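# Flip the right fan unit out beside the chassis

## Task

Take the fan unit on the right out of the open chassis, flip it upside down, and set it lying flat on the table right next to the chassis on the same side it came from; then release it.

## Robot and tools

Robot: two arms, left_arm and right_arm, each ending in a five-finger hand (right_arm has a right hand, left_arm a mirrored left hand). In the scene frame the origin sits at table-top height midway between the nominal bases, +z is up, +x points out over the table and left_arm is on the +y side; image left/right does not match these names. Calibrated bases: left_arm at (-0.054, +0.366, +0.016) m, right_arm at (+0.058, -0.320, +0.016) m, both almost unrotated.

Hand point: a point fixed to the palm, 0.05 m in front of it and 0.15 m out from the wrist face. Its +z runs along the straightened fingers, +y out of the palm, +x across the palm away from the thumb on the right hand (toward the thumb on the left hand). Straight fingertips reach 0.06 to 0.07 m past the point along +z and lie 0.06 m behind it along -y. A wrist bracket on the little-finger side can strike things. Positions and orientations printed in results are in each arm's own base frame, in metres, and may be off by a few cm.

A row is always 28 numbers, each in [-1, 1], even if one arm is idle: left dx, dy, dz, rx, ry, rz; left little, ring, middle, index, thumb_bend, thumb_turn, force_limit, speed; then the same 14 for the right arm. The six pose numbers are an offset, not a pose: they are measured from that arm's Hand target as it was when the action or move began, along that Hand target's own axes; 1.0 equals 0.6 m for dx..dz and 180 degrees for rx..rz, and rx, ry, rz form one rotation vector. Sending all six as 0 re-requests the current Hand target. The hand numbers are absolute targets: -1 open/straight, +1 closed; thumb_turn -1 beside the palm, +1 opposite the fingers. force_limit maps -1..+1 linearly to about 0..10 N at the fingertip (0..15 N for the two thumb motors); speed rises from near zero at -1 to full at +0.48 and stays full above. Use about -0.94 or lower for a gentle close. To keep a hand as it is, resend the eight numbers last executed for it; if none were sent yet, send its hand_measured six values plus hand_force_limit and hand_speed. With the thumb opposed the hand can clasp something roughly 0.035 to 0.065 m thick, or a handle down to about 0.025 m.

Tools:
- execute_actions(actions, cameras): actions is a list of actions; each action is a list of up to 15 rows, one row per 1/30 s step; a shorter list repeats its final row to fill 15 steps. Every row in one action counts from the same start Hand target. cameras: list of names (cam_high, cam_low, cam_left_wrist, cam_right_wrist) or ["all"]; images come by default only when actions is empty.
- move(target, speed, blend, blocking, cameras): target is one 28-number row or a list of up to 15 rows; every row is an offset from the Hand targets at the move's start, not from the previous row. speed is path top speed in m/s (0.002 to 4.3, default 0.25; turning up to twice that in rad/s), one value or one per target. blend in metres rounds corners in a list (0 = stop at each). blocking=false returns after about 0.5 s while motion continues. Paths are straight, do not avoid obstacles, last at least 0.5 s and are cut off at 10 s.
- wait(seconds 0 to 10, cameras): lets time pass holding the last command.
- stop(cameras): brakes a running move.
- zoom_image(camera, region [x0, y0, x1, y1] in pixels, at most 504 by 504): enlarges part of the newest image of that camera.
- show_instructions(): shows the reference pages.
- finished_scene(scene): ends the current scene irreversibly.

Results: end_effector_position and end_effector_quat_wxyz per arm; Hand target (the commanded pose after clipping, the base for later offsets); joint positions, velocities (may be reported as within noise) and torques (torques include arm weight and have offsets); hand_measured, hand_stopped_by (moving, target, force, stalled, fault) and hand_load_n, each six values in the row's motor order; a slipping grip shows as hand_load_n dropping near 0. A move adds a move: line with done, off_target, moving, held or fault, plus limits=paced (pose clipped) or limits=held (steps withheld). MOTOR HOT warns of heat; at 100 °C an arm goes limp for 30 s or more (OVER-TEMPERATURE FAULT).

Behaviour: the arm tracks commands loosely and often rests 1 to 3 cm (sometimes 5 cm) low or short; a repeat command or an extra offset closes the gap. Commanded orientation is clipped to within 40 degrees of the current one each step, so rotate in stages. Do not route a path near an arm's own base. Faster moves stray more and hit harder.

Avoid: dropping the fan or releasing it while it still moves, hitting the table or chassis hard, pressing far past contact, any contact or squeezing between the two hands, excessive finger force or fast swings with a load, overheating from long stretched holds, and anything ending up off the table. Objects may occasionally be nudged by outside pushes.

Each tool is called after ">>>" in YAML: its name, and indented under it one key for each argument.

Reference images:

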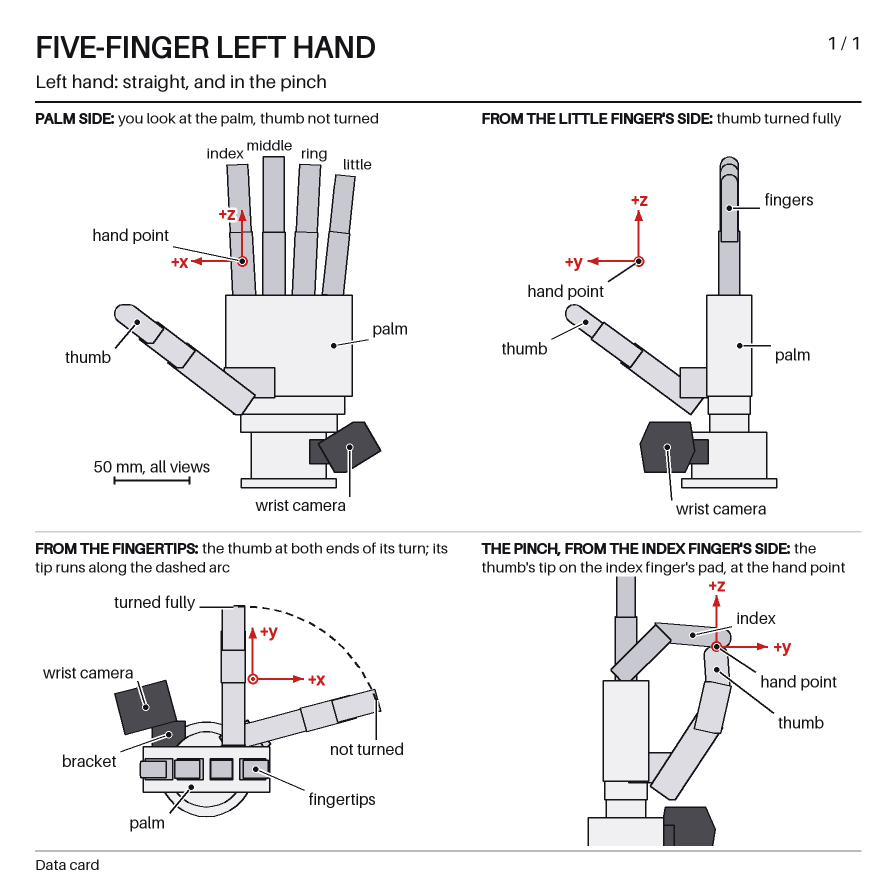

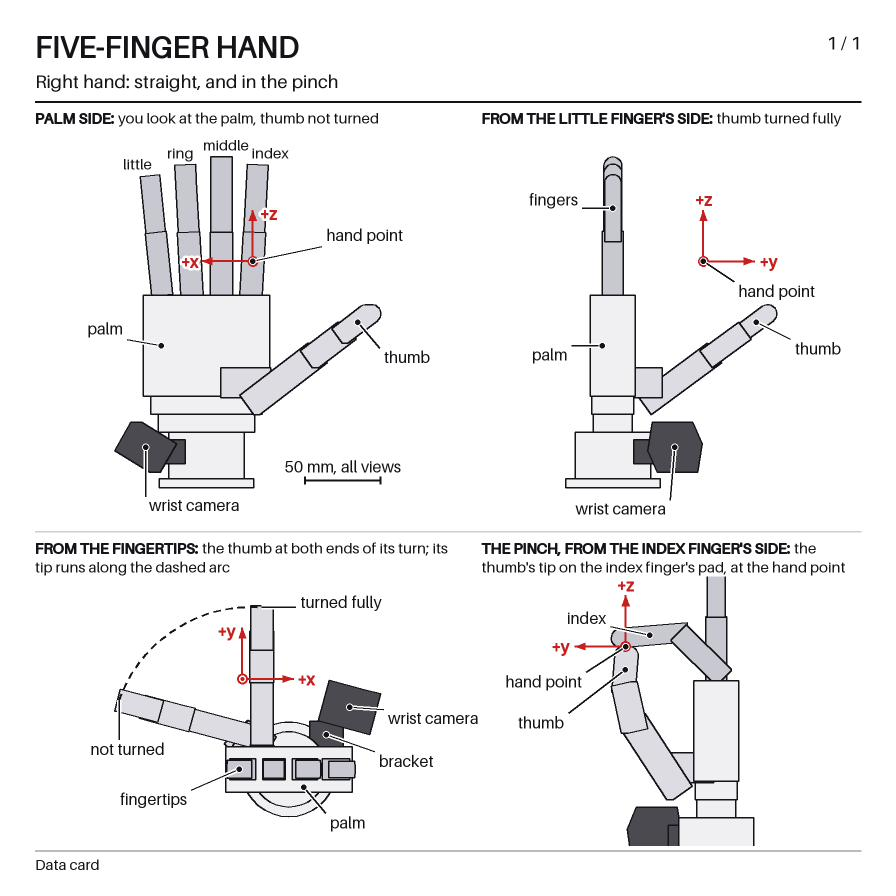

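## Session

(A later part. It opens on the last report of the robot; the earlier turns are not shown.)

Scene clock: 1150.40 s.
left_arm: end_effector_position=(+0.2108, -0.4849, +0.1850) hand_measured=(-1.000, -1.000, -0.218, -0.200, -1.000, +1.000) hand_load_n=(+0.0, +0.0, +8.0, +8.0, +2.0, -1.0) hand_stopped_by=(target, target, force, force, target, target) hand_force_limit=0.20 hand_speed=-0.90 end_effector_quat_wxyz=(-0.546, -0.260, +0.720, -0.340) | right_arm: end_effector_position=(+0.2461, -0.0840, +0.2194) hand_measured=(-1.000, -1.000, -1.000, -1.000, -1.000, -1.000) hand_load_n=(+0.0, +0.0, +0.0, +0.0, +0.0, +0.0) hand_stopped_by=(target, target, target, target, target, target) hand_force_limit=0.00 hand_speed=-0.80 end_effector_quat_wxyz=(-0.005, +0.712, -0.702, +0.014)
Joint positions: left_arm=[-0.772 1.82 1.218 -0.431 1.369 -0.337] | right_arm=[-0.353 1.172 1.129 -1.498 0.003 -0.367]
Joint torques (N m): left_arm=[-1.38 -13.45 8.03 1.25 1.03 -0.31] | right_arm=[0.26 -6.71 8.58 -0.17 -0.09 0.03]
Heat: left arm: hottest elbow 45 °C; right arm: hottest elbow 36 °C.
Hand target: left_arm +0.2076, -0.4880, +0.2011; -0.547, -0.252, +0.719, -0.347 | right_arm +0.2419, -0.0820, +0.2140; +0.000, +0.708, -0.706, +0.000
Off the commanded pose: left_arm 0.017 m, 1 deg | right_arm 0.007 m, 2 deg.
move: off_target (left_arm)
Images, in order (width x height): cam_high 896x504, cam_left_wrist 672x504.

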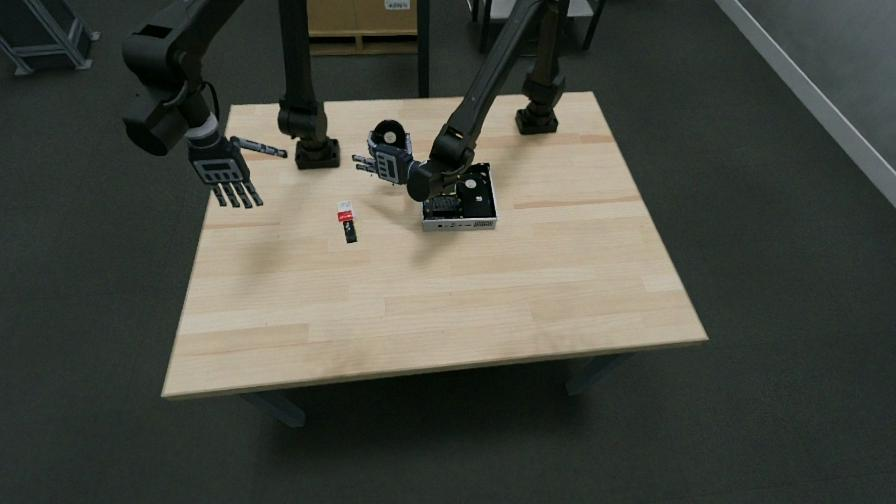

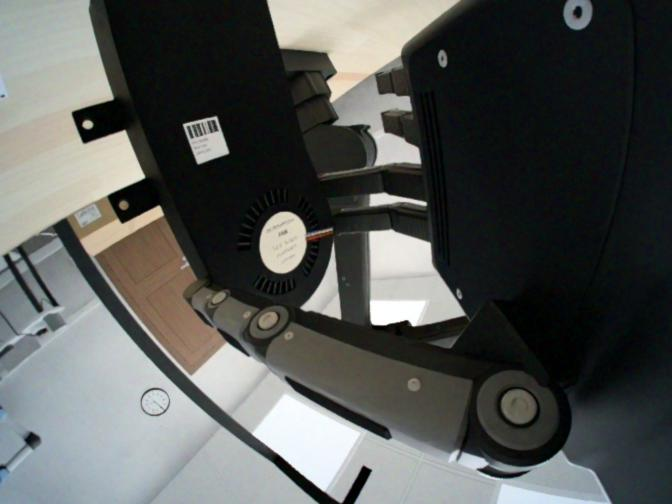

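>>> wait:
  seconds: 0
  cameras: ["cam_low"]

>>> zoom_image:
  camera: "cam_low"
  region: [290, 150, 430, 260]

Scene clock: 1159.97 s.
left_arm: end_effector_position=(+0.2108, -0.4849, +0.1850) hand_measured=(-1.000, -1.000, -0.218, -0.200, -1.000, +1.000) hand_load_n=(+0.0, +0.0, +8.0, +8.5, +2.5, -1.0) hand_stopped_by=(target, target, force, force, target, target) hand_force_limit=0.20 hand_speed=-0.90 end_effector_quat_wxyz=(-0.546, -0.260, +0.720, -0.340) | right_arm: end_effector_position=(+0.2461, -0.0840, +0.2194) hand_measured=(-1.000, -1.000, -1.000, -1.000, -1.000, -1.000) hand_load_n=(+0.0, +0.0, +0.0, +0.0, +0.0, +0.0) hand_stopped_by=(target, target, target, target, target, target) hand_force_limit=0.00 hand_speed=-0.80 end_effector_quat_wxyz=(-0.005, +0.712, -0.702, +0.014)
Joint positions: left_arm=[-0.772 1.82 1.218 -0.431 1.369 -0.337] | right_arm=[-0.353 1.172 1.129 -1.498 0.003 -0.367]
Joint torques (N m): left_arm=[-1.38 -13.45 8.03 1.24 1.03 -0.3] | right_arm=[0.97 -6.59 8.58 -0.35 -0.11 0.08]
Heat: left arm: hottest elbow 44 °C; right arm: hottest elbow 36 °C.
Hand target: left_arm +0.2076, -0.4880, +0.2011; -0.547, -0.252, +0.719, -0.347 | right_arm +0.2419, -0.0820, +0.2140; +0.000, +0.708, -0.706, +0.000
Off the commanded pose: left_arm 0.017 m, 1 deg | right_arm 0.007 m, 2 deg.
Images, in order (width x height): cam_low 896x504.

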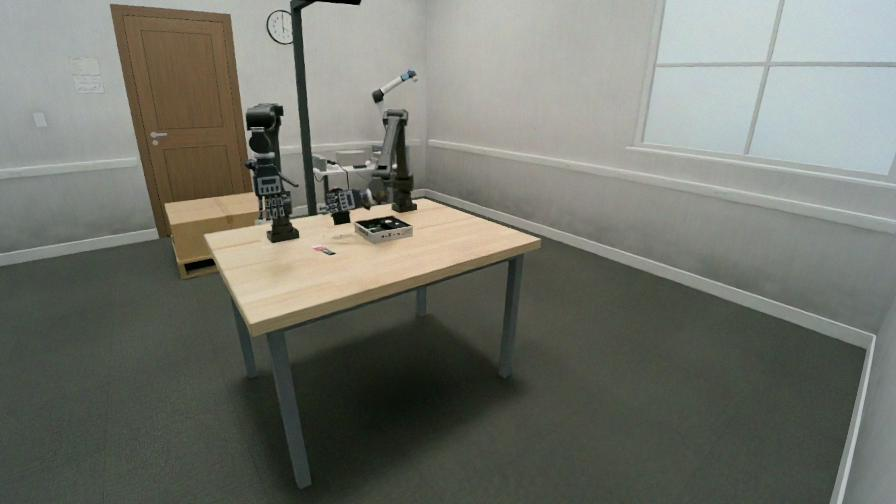

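Scaled by 3.600 from the camera's 896x504 image, which has a finer 1280x720 frame.

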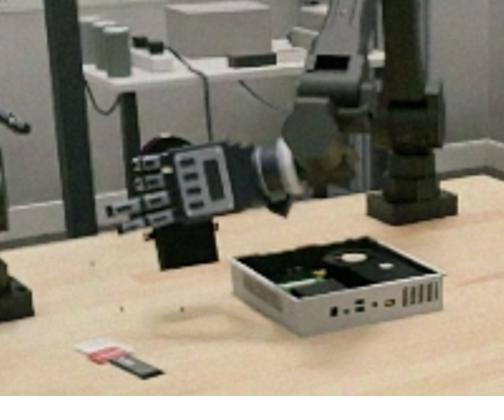

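>>> move:
  target:
    - [-0.0714, 0.0335, 0.0241, 0,0,0, -1,-1,0.1,0.1,-1,1,0.2,-0.9, 0,0,0,0,0,0,-1,-1,-1,-1,-1,-1,0,-0.8]
  speed: 0.1
  cameras: ["cam_high","cam_low"]

>>> zoom_image:
  camera: "cam_high"
  region: [330, 80, 510, 245]

>>> zoom_image:
  camera: "cam_low"
  region: [290, 150, 430, 260]

Scene clock: 1169.53 s.
left_arm: end_effector_position=(+0.1976, -0.4822, +0.1469) hand_measured=(-1.000, -1.000, -0.218, -0.200, -1.000, +1.000) hand_load_n=(+0.0, +0.0, +8.5, +8.0, +2.5, -1.0) hand_stopped_by=(target, target, force, force, target, target) hand_force_limit=0.20 hand_speed=-0.90 end_effector_quat_wxyz=(-0.544, -0.254, +0.720, -0.347) | right_arm: end_effector_position=(+0.2461, -0.0840, +0.2194) hand_measured=(-1.000, -1.000, -1.000, -1.000, -1.000, -1.000) hand_load_n=(+0.0, +0.0, +0.0, +0.0, +0.0, +0.0) hand_stopped_by=(target, target, target, target, target, target) hand_force_limit=0.00 hand_speed=-0.80 end_effector_quat_wxyz=(-0.005, +0.712, -0.702, +0.014)
Joint positions: left_arm=[-0.785 1.852 1.131 -0.228 1.364 -0.404] | right_arm=[-0.353 1.172 1.129 -1.498 0.003 -0.367]
Joint torques (N m): left_arm=[-1.49 -11.87 7.6 1.33 0.86 -0.31] | right_arm=[0.67 -6.71 8.55 -0.06 -0.14 0.02]
Heat: left arm: hottest elbow 43 °C; right arm: hottest elbow 36 °C.
Hand target: left_arm +0.1955, -0.4871, +0.1531; -0.548, -0.252, +0.719, -0.347 | right_arm +0.2419, -0.0820, +0.2140; +0.000, +0.708, -0.706, +0.000
Off the commanded pose: left_arm 0.008 m, 1 deg | right_arm 0.007 m, 2 deg.
move: done
Images, in order (width x height): cam_high 896x504, cam_low 896x504.

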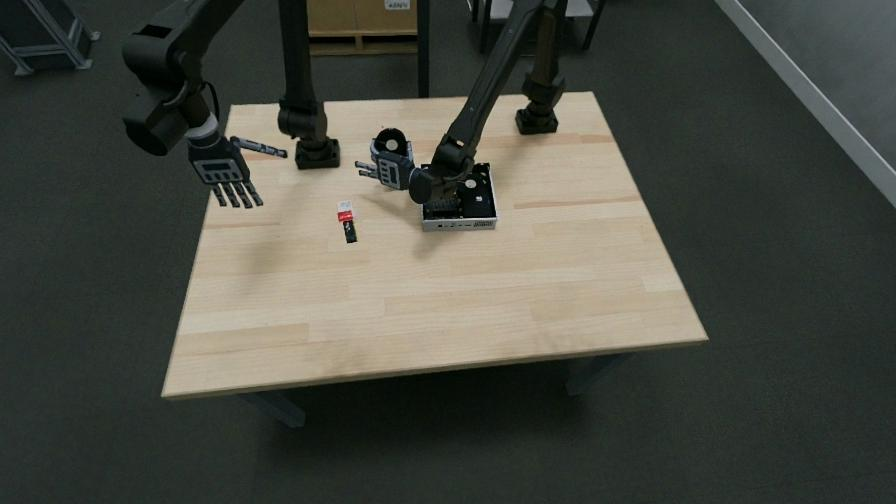

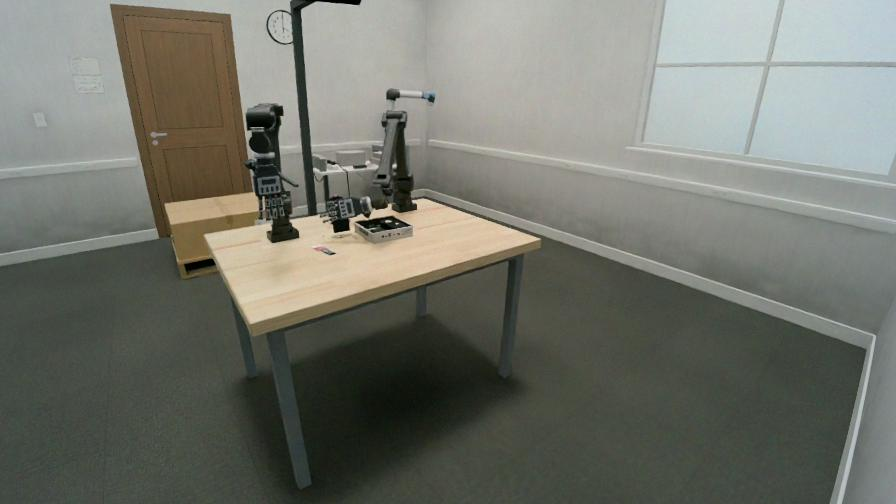

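Scaled by 2.800 from the camera's 896x504 image, which has a finer 1280x720 frame.

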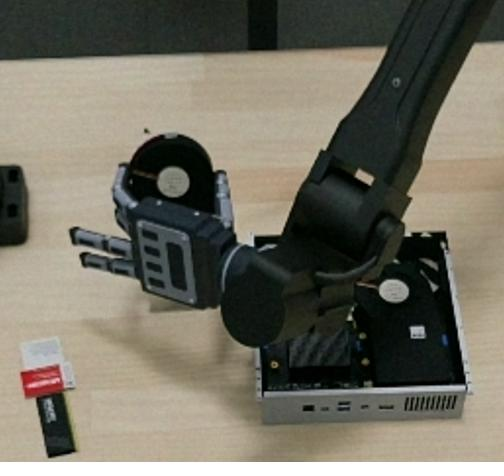

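Scaled by 3.600 from the camera's 896x504 image, which has a finer 1280x720 frame.

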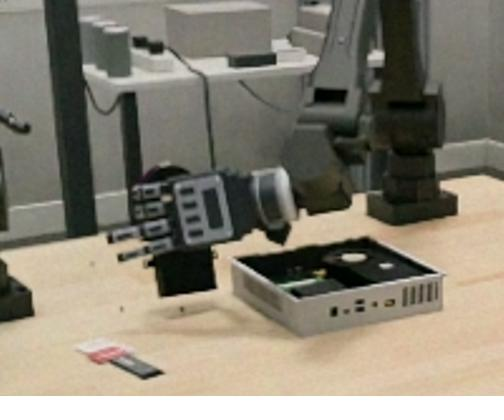

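>>> move:
  target:
    - [-0.0192, 0.0045, 0.0032, 0,0,0, -1,-1,0.1,0.1,-1,1,0.2,-0.9, 0,0,0,0,0,0,-1,-1,-1,-1,-1,-1,0,-0.8]
  speed: 0.06

Scene clock: 1173.07 s.
left_arm: end_effector_position=(+0.1979, -0.4825, +0.1378) hand_measured=(-1.000, -1.000, -0.218, -0.200, -1.000, +1.000) hand_load_n=(+0.0, +0.0, +8.0, +8.0, +2.0, -1.0) hand_stopped_by=(target, target, force, force, target, target) hand_force_limit=0.20 hand_speed=-0.90 end_effector_quat_wxyz=(-0.543, -0.253, +0.721, -0.349) | right_arm: end_effector_position=(+0.2461, -0.0840, +0.2194) hand_measured=(-1.000, -1.000, -1.000, -1.000, -1.000, -1.000) hand_load_n=(+0.0, +0.0, +0.0, +0.0, +0.0, +0.0) hand_stopped_by=(target, target, target, target, target, target) hand_force_limit=0.00 hand_speed=-0.80 end_effector_quat_wxyz=(-0.005, +0.712, -0.702, +0.014)
Joint positions: left_arm=[-0.785 1.868 1.124 -0.195 1.364 -0.407] | right_arm=[-0.353 1.172 1.129 -1.498 0.003 -0.367]
Joint torques (N m): left_arm=[-1.55 -11.58 7.36 1.4 0.85 -0.32] | right_arm=[0.85 -7.12 8.84 -0.32 -0.11 0.08]
Heat: left arm: hottest elbow 43 °C; right arm: hottest elbow 36 °C.
Hand target: left_arm +0.1956, -0.4872, +0.1411; -0.547, -0.252, +0.719, -0.347 | right_arm +0.2419, -0.0820, +0.2140; +0.000, +0.708, -0.706, +0.000
Off the commanded pose: left_arm 0.006 m, 1 deg | right_arm 0.007 m, 2 deg.
move: done

>>> move:
  target:
    - [-0.0128, 0.003, 0.0021, 0,0,0, -1,-1,0.1,0.1,-1,1,0.2,-0.9, 0,0,0,0,0,0,-1,-1,-1,-1,-1,-1,0,-0.8]
  speed: 0.06
  cameras: ["cam_low", "cam_left_wrist"]

>>> zoom_image:
  camera: "cam_low"
  region: [310, 180, 390, 250]

Scene clock: 1176.80 s.
left_arm: end_effector_position=(+0.1985, -0.4832, +0.1320) hand_measured=(-1.000, -1.000, -0.218, -0.200, -1.000, +1.000) hand_load_n=(+0.0, +0.0, +8.5, +8.0, +2.0, -0.5) hand_stopped_by=(target, target, force, force, target, target) hand_force_limit=0.20 hand_speed=-0.90 end_effector_quat_wxyz=(-0.543, -0.253, +0.720, -0.350) | right_arm: end_effector_position=(+0.2461, -0.0840, +0.2194) hand_measured=(-1.000, -1.000, -1.000, -1.000, -1.000, -1.000) hand_load_n=(+0.0, +0.0, +0.0, +0.0, +0.0, +0.0) hand_stopped_by=(target, target, target, target, target, target) hand_force_limit=0.00 hand_speed=-0.80 end_effector_quat_wxyz=(-0.005, +0.712, -0.702, +0.014)
Joint positions: left_arm=[-0.785 1.88 1.122 -0.174 1.364 -0.413] | right_arm=[-0.353 1.172 1.129 -1.498 0.003 -0.367]
Joint torques (N m): left_arm=[-1.49 -11.4 7.1 1.32 0.85 -0.29] | right_arm=[0.56 -6.83 8.69 -0.34 -0.13 0.04]
Heat: left arm: hottest elbow 42 °C; right arm: hottest elbow 36 °C.
Hand target: left_arm +0.1956, -0.4872, +0.1331; -0.548, -0.252, +0.719, -0.347 | right_arm +0.2419, -0.0820, +0.2140; +0.000, +0.708, -0.706, +0.000
Off the commanded pose: left_arm 0.005 m, 1 deg | right_arm 0.007 m, 2 deg.
move: done
Images, in order (width x height): cam_low 896x504, cam_left_wrist 672x504.

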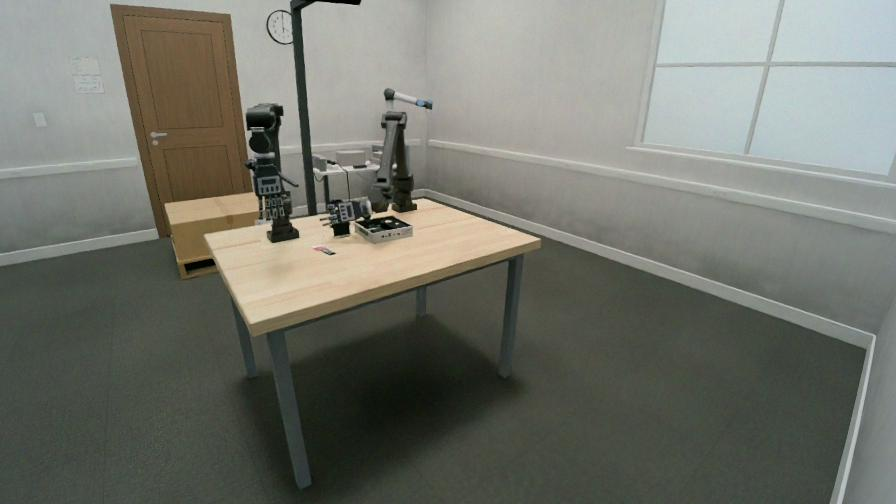

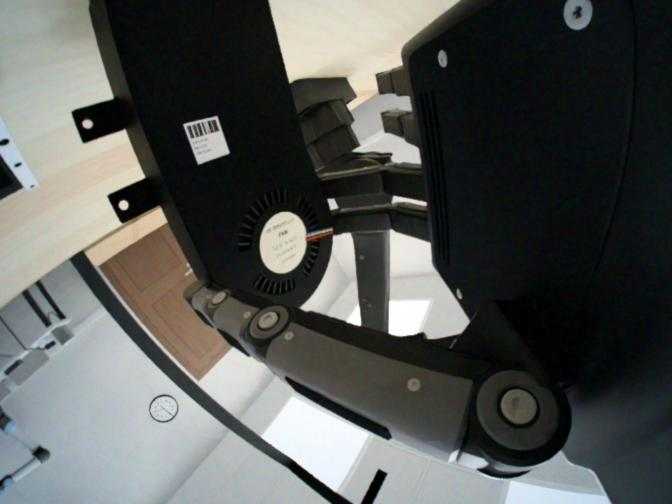

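Scaled by 6.300 from the camera's 896x504 image, which has a finer 1280x720 frame.

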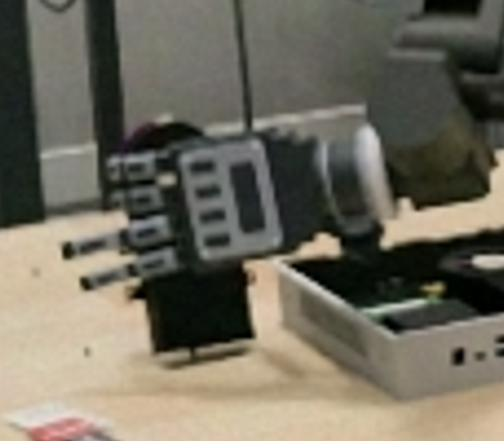

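>>> move:
  target:
    - [0.016, -0.0037, -0.0027, 0,0,0, -1,-1,0.1,0.1,-1,1,0.2,-0.9, 0,0,0,0,0,0,-1,-1,-1,-1,-1,-1,0,-0.8]
    - [-0.0001, -0.0491, -0.0355, 0,0,0, -1,-1,0.1,0.1,-1,1,0.2,-0.9, 0,0,0,0,0,0,-1,-1,-1,-1,-1,-1,0,-0.8]
    - [-0.0209, -0.0443, -0.032, 0,0,0, -1,-1,0.1,0.1,-1,1,0.2,-0.9, 0,0,0,0,0,0,-1,-1,-1,-1,-1,-1,0,-0.8]
  speed: 0.1
  cameras: ["cam_low", "cam_high"]

>>> zoom_image:
  camera: "cam_low"
  region: [310, 180, 390, 250]

>>> zoom_image:
  camera: "cam_high"
  region: [350, 110, 450, 200]

Scene clock: 1219.43 s.
left_arm: end_effector_position=(+0.2179, -0.4803, +0.1277) hand_measured=(-1.000, -1.000, -0.218, -0.200, -1.000, +1.000) hand_load_n=(+0.0, +0.0, +7.5, +8.5, +2.5, +2.0) hand_stopped_by=(target, target, force, force, target, target) hand_force_limit=0.20 hand_speed=-0.90 end_effector_quat_wxyz=(-0.558, -0.266, +0.713, -0.330) | right_arm: end_effector_position=(+0.2461, -0.0840, +0.2194) hand_measured=(-1.000, -1.000, -1.000, -1.000, -1.000, -1.000) hand_load_n=(+0.0, +0.0, +0.0, +0.0, +0.0, +0.0) hand_stopped_by=(target, target, target, target, target, target) hand_force_limit=0.00 hand_speed=-0.80 end_effector_quat_wxyz=(-0.005, +0.712, -0.702, +0.014)
Joint positions: left_arm=[-0.756 1.937 1.209 -0.4 1.395 -0.272] | right_arm=[-0.353 1.172 1.129 -1.498 0.003 -0.367]
Joint torques (N m): left_arm=[-0.15 -11.46 9.94 1.03 0.61 0.05] | right_arm=[0.85 -6.65 8.7 -0.27 -0.12 0.03]
Heat: left arm: hottest elbow 41 °C; right arm: hottest elbow 36 °C.
Hand target: left_arm +0.2303, -0.4893, +0.1301; -0.548, -0.251, +0.719, -0.347 | right_arm +0.2419, -0.0820, +0.2140; +0.000, +0.708, -0.706, +0.000
Off the commanded pose: left_arm 0.016 m, 3 deg | right_arm 0.007 m, 2 deg.
move: off_target (left_arm)
Images, in order (width x height): cam_high 896x504, cam_low 896x504.

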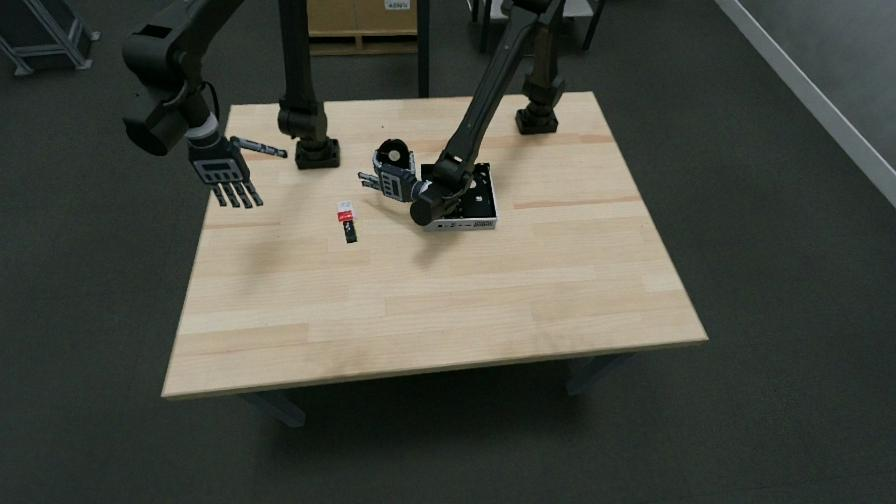

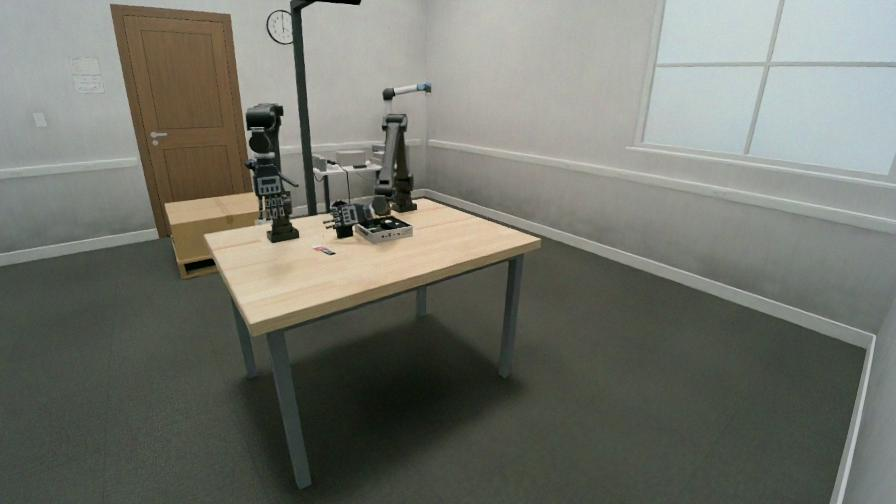

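Scaled by 6.300 from the camera's 896x504 image, which has a finer 1280x720 frame.

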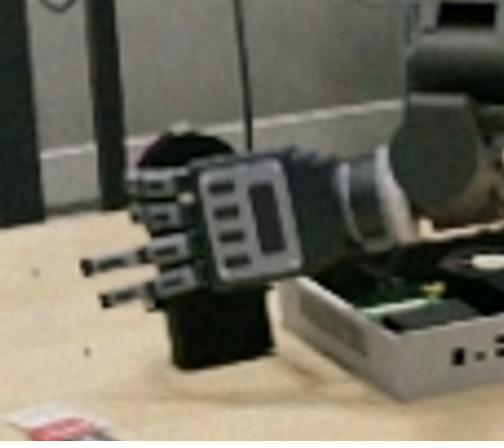

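Scaled by 5.040 from the camera's 896x504 image, which has a finer 1280x720 frame.

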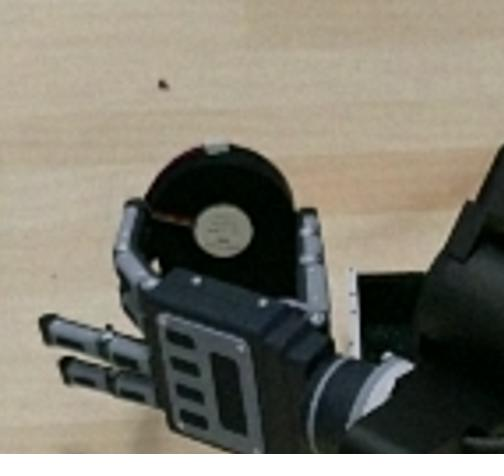

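>>> move:
  target:
    - [0.0064, -0.0015, -0.0011, 0,0,0, -1,-1,0.1,0.1,-1,1,0.2,-0.9, 0,0,0,0,0,0,-1,-1,-1,-1,-1,-1,0,-0.8]
    - [0.034, 0.0764, 0.0551, 0,0,0, -1,-1,0.1,0.1,-1,1,0.2,-0.9, 0,0,0,0,0,0,-1,-1,-1,-1,-1,-1,0,-0.8]
  speed: 0.08
  cameras: ["cam_low", "cam_high"]

>>> zoom_image:
  camera: "cam_low"
  region: [300, 180, 380, 250]

>>> zoom_image:
  camera: "cam_high"
  region: [350, 100, 450, 200]

Scene clock: 1231.93 s.
left_arm: end_effector_position=(+0.1721, -0.4821, +0.1190) hand_measured=(-1.000, -1.000, -0.218, -0.200, -1.000, +1.000) hand_load_n=(-0.5, +0.0, +9.5, +5.0, +2.0, -0.5) hand_stopped_by=(target, target, force, force, target, target) hand_force_limit=0.20 hand_speed=-0.90 end_effector_quat_wxyz=(-0.548, -0.260, +0.719, -0.339) | right_arm: end_effector_position=(+0.2461, -0.0840, +0.2194) hand_measured=(-1.000, -1.000, -1.000, -1.000, -1.000, -1.000) hand_load_n=(+0.0, +0.0, +0.0, +0.0, +0.0, +0.0) hand_stopped_by=(target, target, target, target, target, target) hand_force_limit=0.00 hand_speed=-0.80 end_effector_quat_wxyz=(-0.005, +0.712, -0.702, +0.014)
Joint positions: left_arm=[-0.821 1.872 1.042 -0.022 1.344 -0.524] | right_arm=[-0.353 1.172 1.129 -1.498 0.003 -0.367]
Joint torques (N m): left_arm=[-1.26 -13.16 6.64 1.42 0.72 -0.29] | right_arm=[0.32 -7.12 8.73 -0.35 -0.12 0.04]
Heat: left arm: hottest elbow 42 °C; right arm: hottest elbow 36 °C.
Hand target: left_arm +0.1706, -0.4855, +0.1341; -0.547, -0.252, +0.719, -0.347 | right_arm +0.2419, -0.0820, +0.2140; +0.000, +0.708, -0.706, +0.000
Off the commanded pose: left_arm 0.016 m, 1 deg | right_arm 0.007 m, 2 deg.
move: off_target (left_arm)
Images, in order (width x height): cam_high 896x504, cam_low 896x504.

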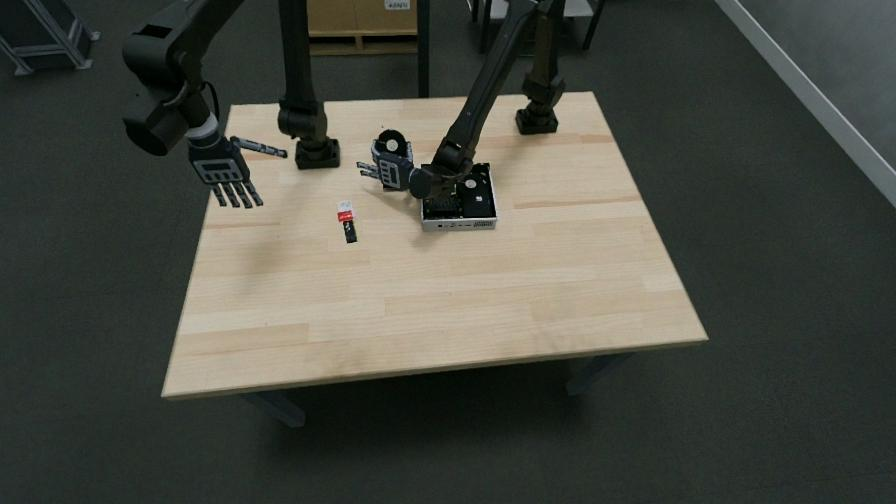

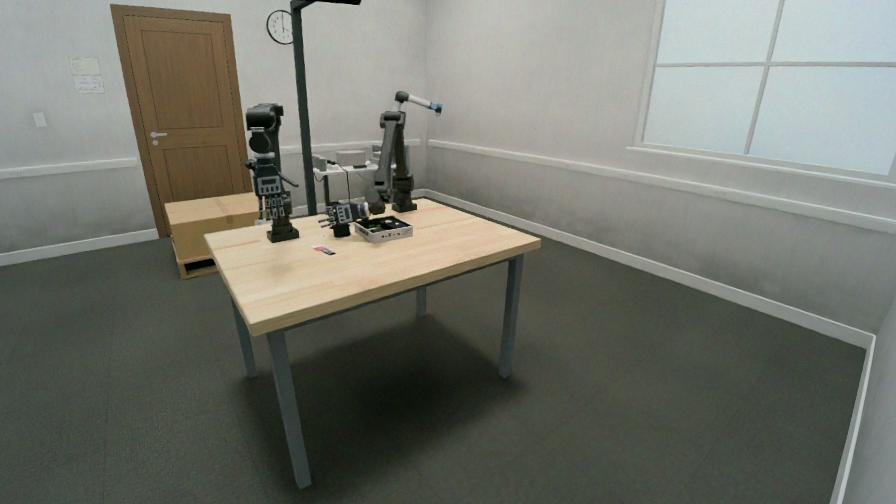

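Scaled by 6.300 from the camera's 896x504 image, which has a finer 1280x720 frame.

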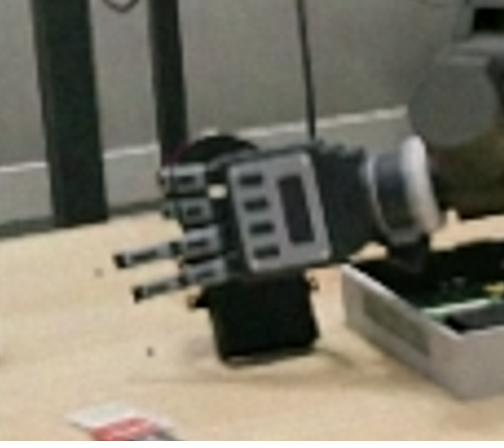

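Scaled by 5.040 from the camera's 896x504 image, which has a finer 1280x720 frame.

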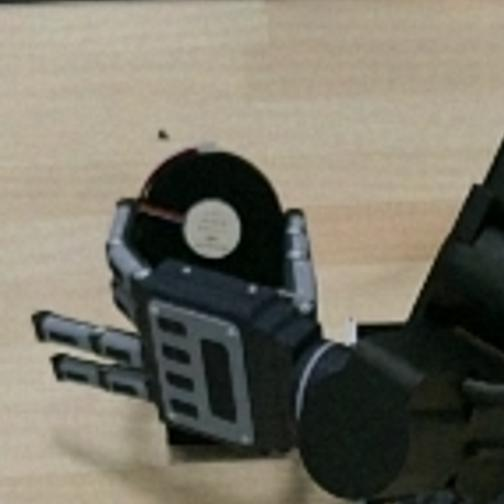

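>>> move:
  target:
    - [0.0801, -0.0186, -0.0134, 0,0,0, -1,-1,0.1,0.1,-1,1,0.2,-0.9, 0,0,0,0,0,0,-1,-1,-1,-1,-1,-1,0,-0.8]
  speed: 0.12
  cameras: ["cam_left_wrist", "cam_high", "cam_low"]

>>> zoom_image:
  camera: "cam_high"
  region: [350, 100, 450, 200]

>>> zoom_image:
  camera: "cam_low"
  region: [300, 170, 380, 250]

Scene clock: 1238.43 s.
left_arm: end_effector_position=(+0.1669, -0.4767, +0.1650) hand_measured=(-1.000, -1.000, -0.218, -0.200, -1.000, +1.000) hand_load_n=(+0.0, +0.0, +10.0, +5.5, +2.0, -0.5) hand_stopped_by=(target, target, force, force, target, target) hand_force_limit=0.20 hand_speed=-0.90 end_effector_quat_wxyz=(-0.548, -0.261, +0.718, -0.340) | right_arm: end_effector_position=(+0.2461, -0.0840, +0.2194) hand_measured=(-1.000, -1.000, -1.000, -1.000, -1.000, -1.000) hand_load_n=(+0.0, +0.0, +0.0, +0.0, +0.0, +0.0) hand_stopped_by=(target, target, target, target, target, target) hand_force_limit=0.00 hand_speed=-0.80 end_effector_quat_wxyz=(-0.005, +0.712, -0.702, +0.014)
Joint positions: left_arm=[-0.821 1.767 1.042 -0.116 1.343 -0.536] | right_arm=[-0.353 1.172 1.129 -1.498 0.003 -0.367]
Joint torques (N m): left_arm=[-1.26 -11.81 9.74 0.73 0.77 -0.27] | right_arm=[1.08 -6.24 8.62 -0.4 -0.11 0.03]
Heat: left arm: hottest elbow 41 °C; right arm: hottest elbow 36 °C.
Hand target: left_arm +0.1706, -0.4855, +0.1841; -0.547, -0.252, +0.719, -0.347 | right_arm +0.2419, -0.0820, +0.2140; +0.000, +0.708, -0.706, +0.000
Off the commanded pose: left_arm 0.021 m, 1 deg | right_arm 0.007 m, 2 deg.
move: off_target (left_arm)
Images, in order (width x height): cam_high 896x504, cam_low 896x504, cam_left_wrist 672x504.

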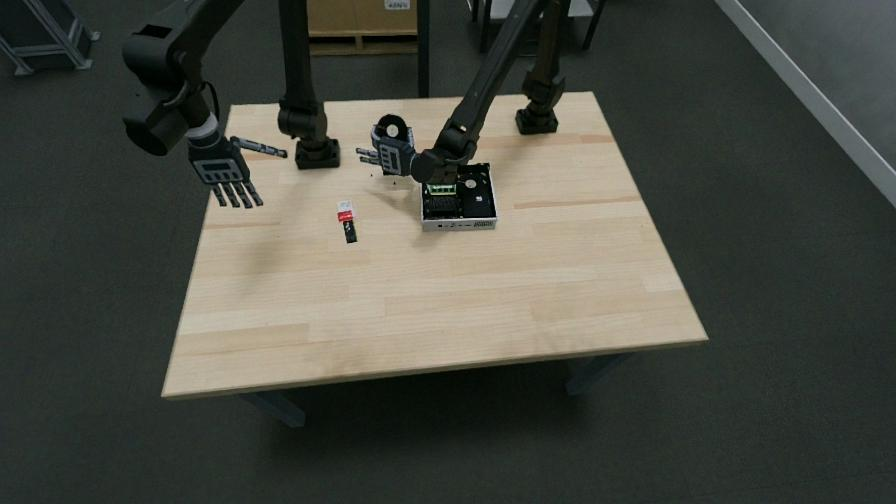

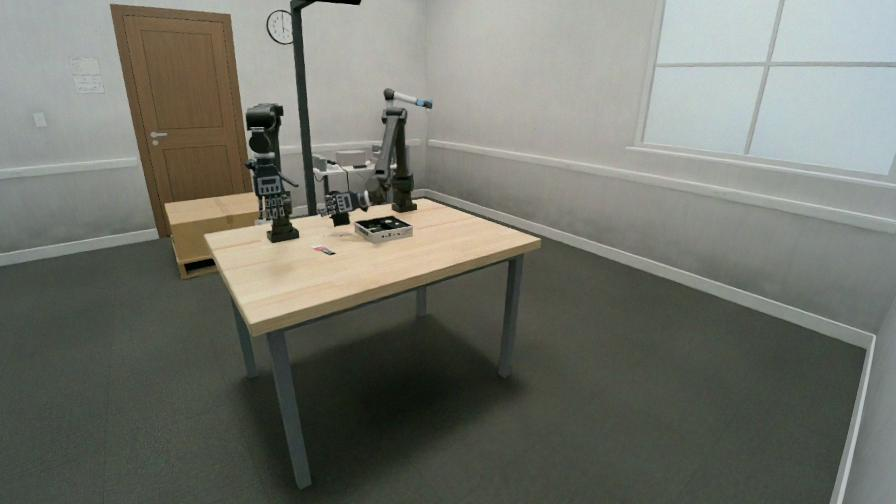

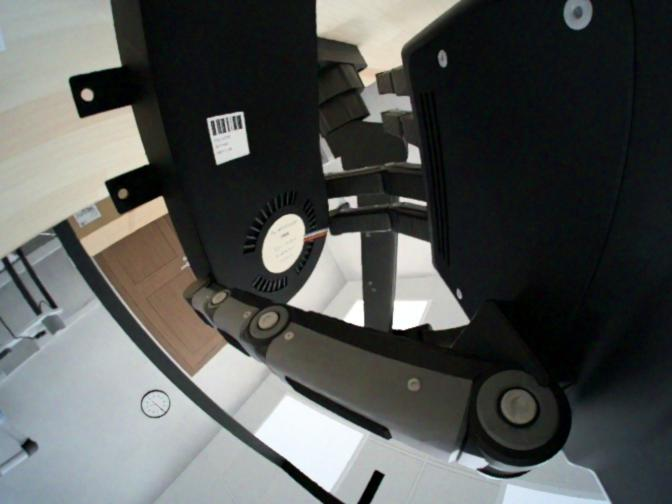

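Scaled by 5.040 from the camera's 896x504 image, which has a finer 1280x720 frame.

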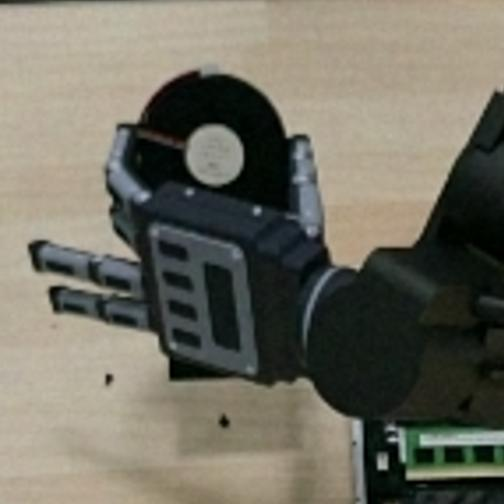

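Scaled by 6.300 from the camera's 896x504 image, which has a finer 1280x720 frame.

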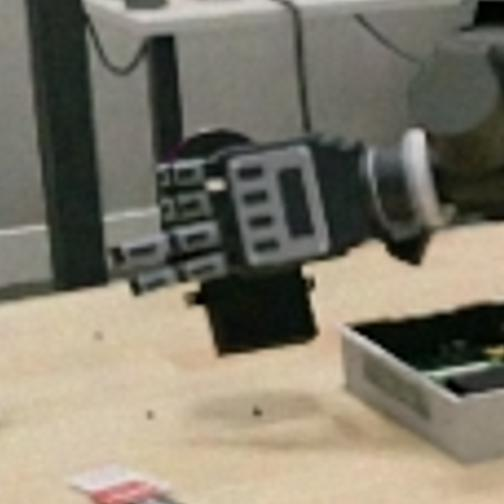

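>>> move:
  target:
    - [-0.0092, -0.026, -0.0187, 0,0,0, -1,-1,0.1,0.1,-1,1,0.2,-0.9, 0,0,0,0,0,0,-1,-1,-1,-1,-1,-1,0,-0.8]
    - [-0.0733, -0.0111, -0.008, 0,0,0, -1,-1,0.1,0.1,-1,1,0.2,-0.9, 0,0,0,0,0,0,-1,-1,-1,-1,-1,-1,0,-0.8]
  speed: 0.1
  cameras: ["cam_low", "cam_high"]

>>> zoom_image:
  camera: "cam_low"
  region: [300, 180, 380, 250]

Scene clock: 1268.40 s.
left_arm: end_effector_position=(+0.1808, -0.4828, +0.1345) hand_measured=(-1.000, -1.000, -0.218, -0.200, -1.000, +1.000) hand_load_n=(+0.0, +0.0, +9.5, +5.5, +2.0, -1.0) hand_stopped_by=(target, target, force, force, target, target) hand_force_limit=0.20 hand_speed=-0.90 end_effector_quat_wxyz=(-0.553, -0.264, +0.718, -0.329) | right_arm: end_effector_position=(+0.2461, -0.0840, +0.2194) hand_measured=(-1.000, -1.000, -1.000, -1.000, -1.000, -1.000) hand_load_n=(+0.0, +0.0, +0.0, -0.5, +0.0, +0.0) hand_stopped_by=(target, target, target, target, target, target) hand_force_limit=0.00 hand_speed=-0.80 end_effector_quat_wxyz=(-0.005, +0.712, -0.702, +0.014)
Joint positions: left_arm=[-0.81 1.861 1.091 -0.162 1.357 -0.466] | right_arm=[-0.353 1.172 1.129 -1.498 0.003 -0.367]
Joint torques (N m): left_arm=[0.15 -11.87 8.43 1.35 0.95 -0.06] | right_arm=[0.85 -6.36 8.75 -0.25 -0.13 0.05]
Heat: left arm: hottest elbow 43 °C; right arm: hottest elbow 36 °C.
Hand target: left_arm +0.1905, -0.4868, +0.1440; -0.547, -0.252, +0.719, -0.347 | right_arm +0.2419, -0.0820, +0.2140; +0.000, +0.708, -0.706, +0.000
Off the commanded pose: left_arm 0.014 m, 3 deg | right_arm 0.007 m, 2 deg.
move: off_target (left_arm)
Images, in order (width x height): cam_high 896x504, cam_low 896x504.

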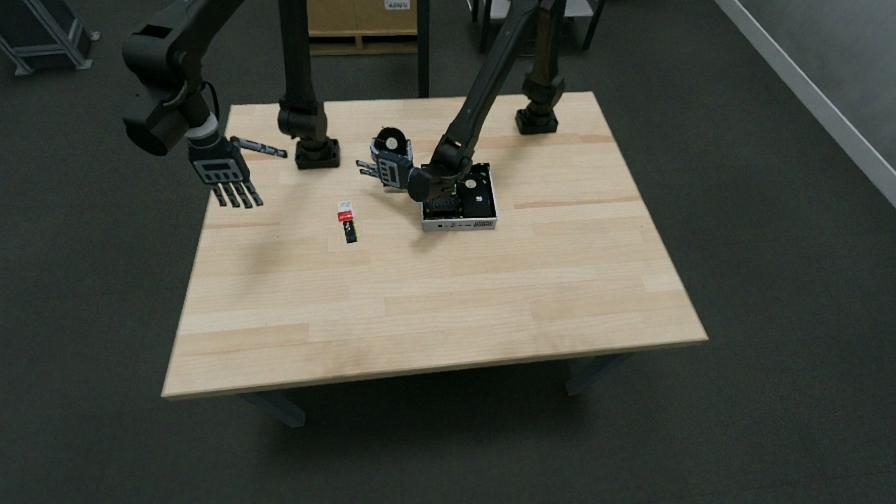

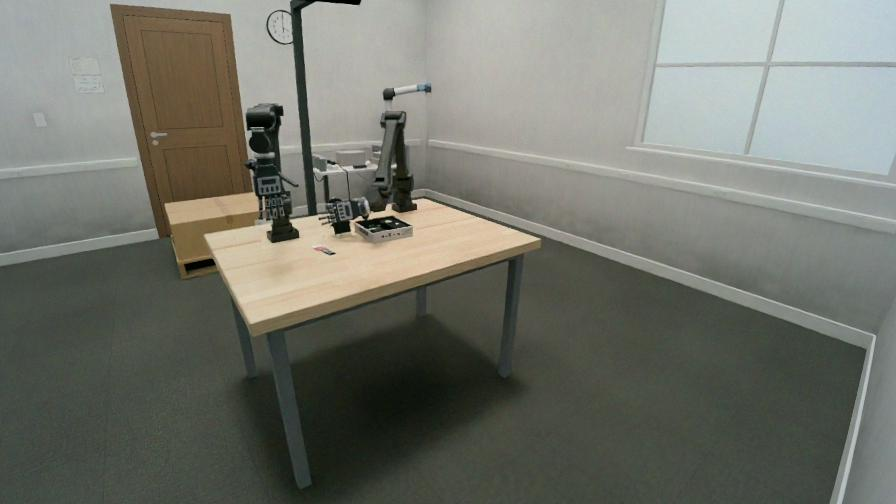

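Scaled by 6.300 from the camera's 896x504 image, which has a finer 1280x720 frame.

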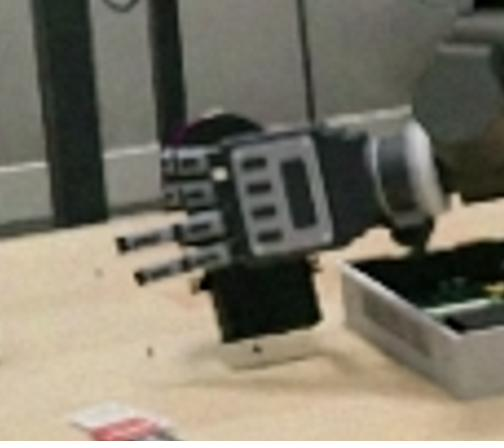

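>>> move:
  target:
    - [-0.0184, 0.0043, 0.0031, 0,0,0, -1,-1,0.1,0.1,-1,1,0.2,-0.9, 0,0,0,0,0,0,-1,-1,-1,-1,-1,-1,0,-0.8]
  speed: 0.06
  cameras: ["cam_low"]

>>> zoom_image:
  camera: "cam_low"
  region: [310, 200, 370, 250]

Scene clock: 1281.83 s.
left_arm: end_effector_position=(+0.1822, -0.4843, +0.1285) hand_measured=(-1.000, -1.000, -0.218, -0.200, -1.000, +1.000) hand_load_n=(+0.0, +0.5, +9.5, +5.5, +2.0, -1.0) hand_stopped_by=(target, target, force, force, target, target) hand_force_limit=0.20 hand_speed=-0.90 end_effector_quat_wxyz=(-0.551, -0.260, +0.719, -0.334) | right_arm: end_effector_position=(+0.2461, -0.0840, +0.2194) hand_measured=(-1.000, -1.000, -1.000, -1.000, -1.000, -1.000) hand_load_n=(+0.0, +0.0, +0.0, +0.0, +0.0, +0.0) hand_stopped_by=(target, target, target, target, target, target) hand_force_limit=0.00 hand_speed=-0.80 end_effector_quat_wxyz=(-0.005, +0.712, -0.702, +0.014)
Joint positions: left_arm=[-0.81 1.874 1.091 -0.134 1.357 -0.466] | right_arm=[-0.353 1.172 1.129 -1.498 0.003 -0.367]
Joint torques (N m): left_arm=[0.21 -11.16 7.84 1.5 0.94 -0.06] | right_arm=[0.85 -6.77 8.42 -0.34 -0.14 0.04]
Heat: left arm: hottest elbow 42 °C; right arm: hottest elbow 36 °C.
Hand target: left_arm +0.1905, -0.4868, +0.1325; -0.547, -0.252, +0.719, -0.347 | right_arm +0.2419, -0.0820, +0.2140; +0.000, +0.708, -0.706, +0.000
Off the commanded pose: left_arm 0.010 m, 2 deg | right_arm 0.007 m, 2 deg.
move: done
Images, in order (width x height): cam_low 896x504.

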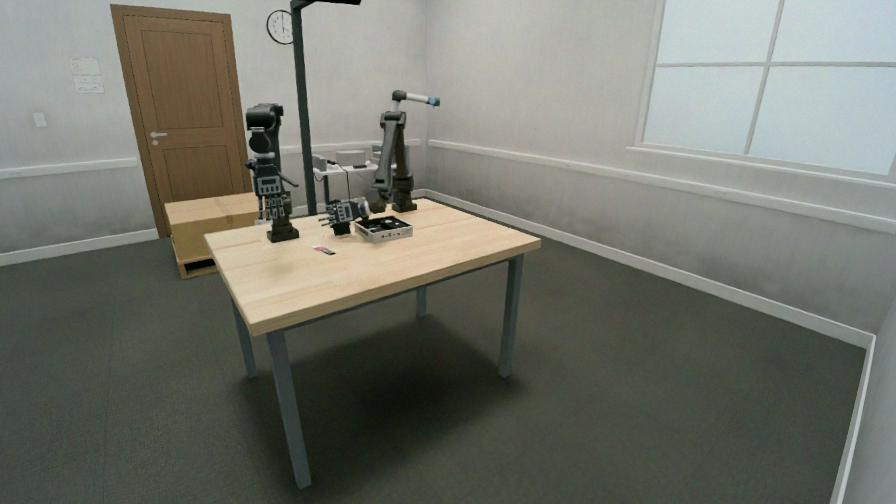

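Scaled by 8.400 from the camera's 896x504 image, which has a finer 1280x720 frame.

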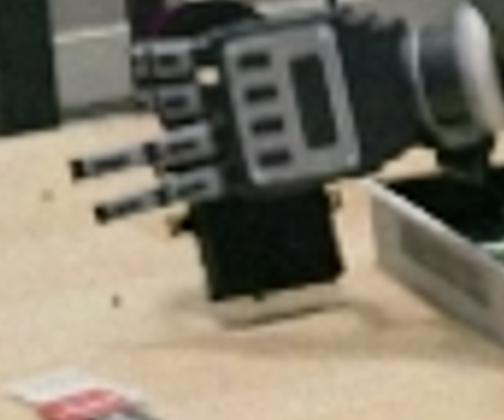

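>>> move:
  target:
    - [-0.0112, 0.0026, 0.0019, 0,0,0, -1,-1,0.1,0.1,-1,1,0.2,-0.9, 0,0,0,0,0,0,-1,-1,-1,-1,-1,-1,0,-0.8]
  speed: 0.06
  cameras: ["cam_low"]

>>> zoom_image:
  camera: "cam_low"
  region: [310, 200, 370, 250]

Scene clock: 1286.00 s.
left_arm: end_effector_position=(+0.1830, -0.4851, +0.1228) hand_measured=(-1.000, -1.000, -0.218, -0.200, -1.000, +1.000) hand_load_n=(+0.0, +0.0, +9.5, +5.5, +2.0, -0.5) hand_stopped_by=(target, target, force, force, target, target) hand_force_limit=0.20 hand_speed=-0.90 end_effector_quat_wxyz=(-0.551, -0.258, +0.719, -0.336) | right_arm: end_effector_position=(+0.2461, -0.0840, +0.2194) hand_measured=(-1.000, -1.000, -1.000, -1.000, -1.000, -1.000) hand_load_n=(+0.0, +0.0, +0.0, +0.0, -0.5, +0.0) hand_stopped_by=(target, target, target, target, target, target) hand_force_limit=0.00 hand_speed=-0.80 end_effector_quat_wxyz=(-0.005, +0.712, -0.702, +0.014)
Joint positions: left_arm=[-0.81 1.887 1.091 -0.117 1.357 -0.466] | right_arm=[-0.353 1.172 1.129 -1.498 0.003 -0.367]
Joint torques (N m): left_arm=[0.15 -11.46 7.49 1.36 0.94 -0.06] | right_arm=[0.56 -6.83 8.57 -0.28 -0.11 0.05]
Heat: left arm: hottest elbow 42 °C; right arm: hottest elbow 36 °C.
Hand target: left_arm +0.1905, -0.4868, +0.1256; -0.547, -0.252, +0.719, -0.347 | right_arm +0.2419, -0.0820, +0.2140; +0.000, +0.708, -0.706, +0.000
Off the commanded pose: left_arm 0.008 m, 2 deg | right_arm 0.007 m, 2 deg.
move: done
Images, in order (width x height): cam_low 896x504.

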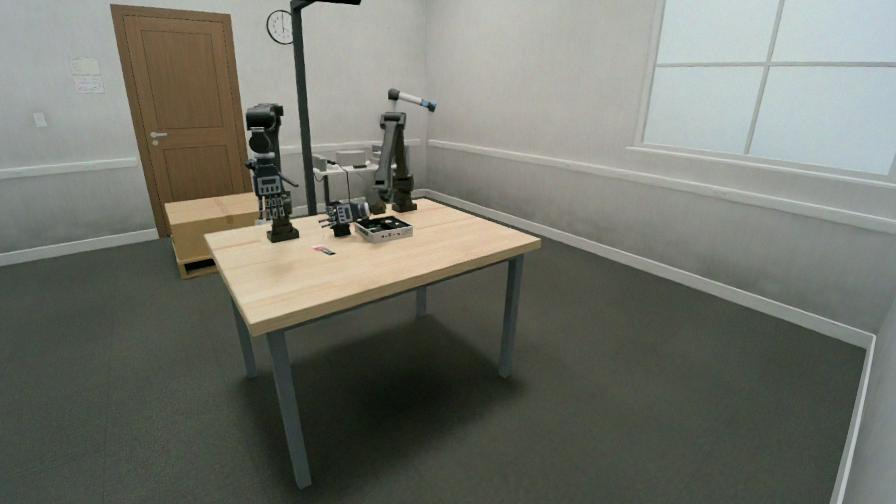

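Scaled by 8.400 from the camera's 896x504 image, which has a finer 1280x720 frame.

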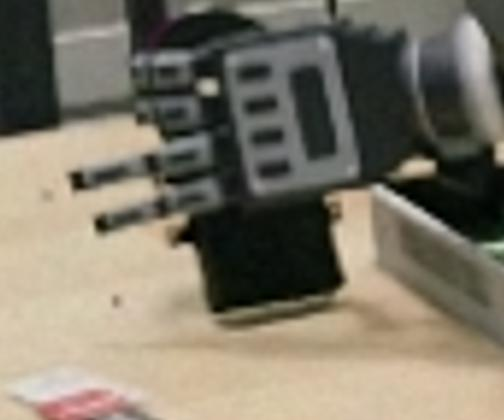

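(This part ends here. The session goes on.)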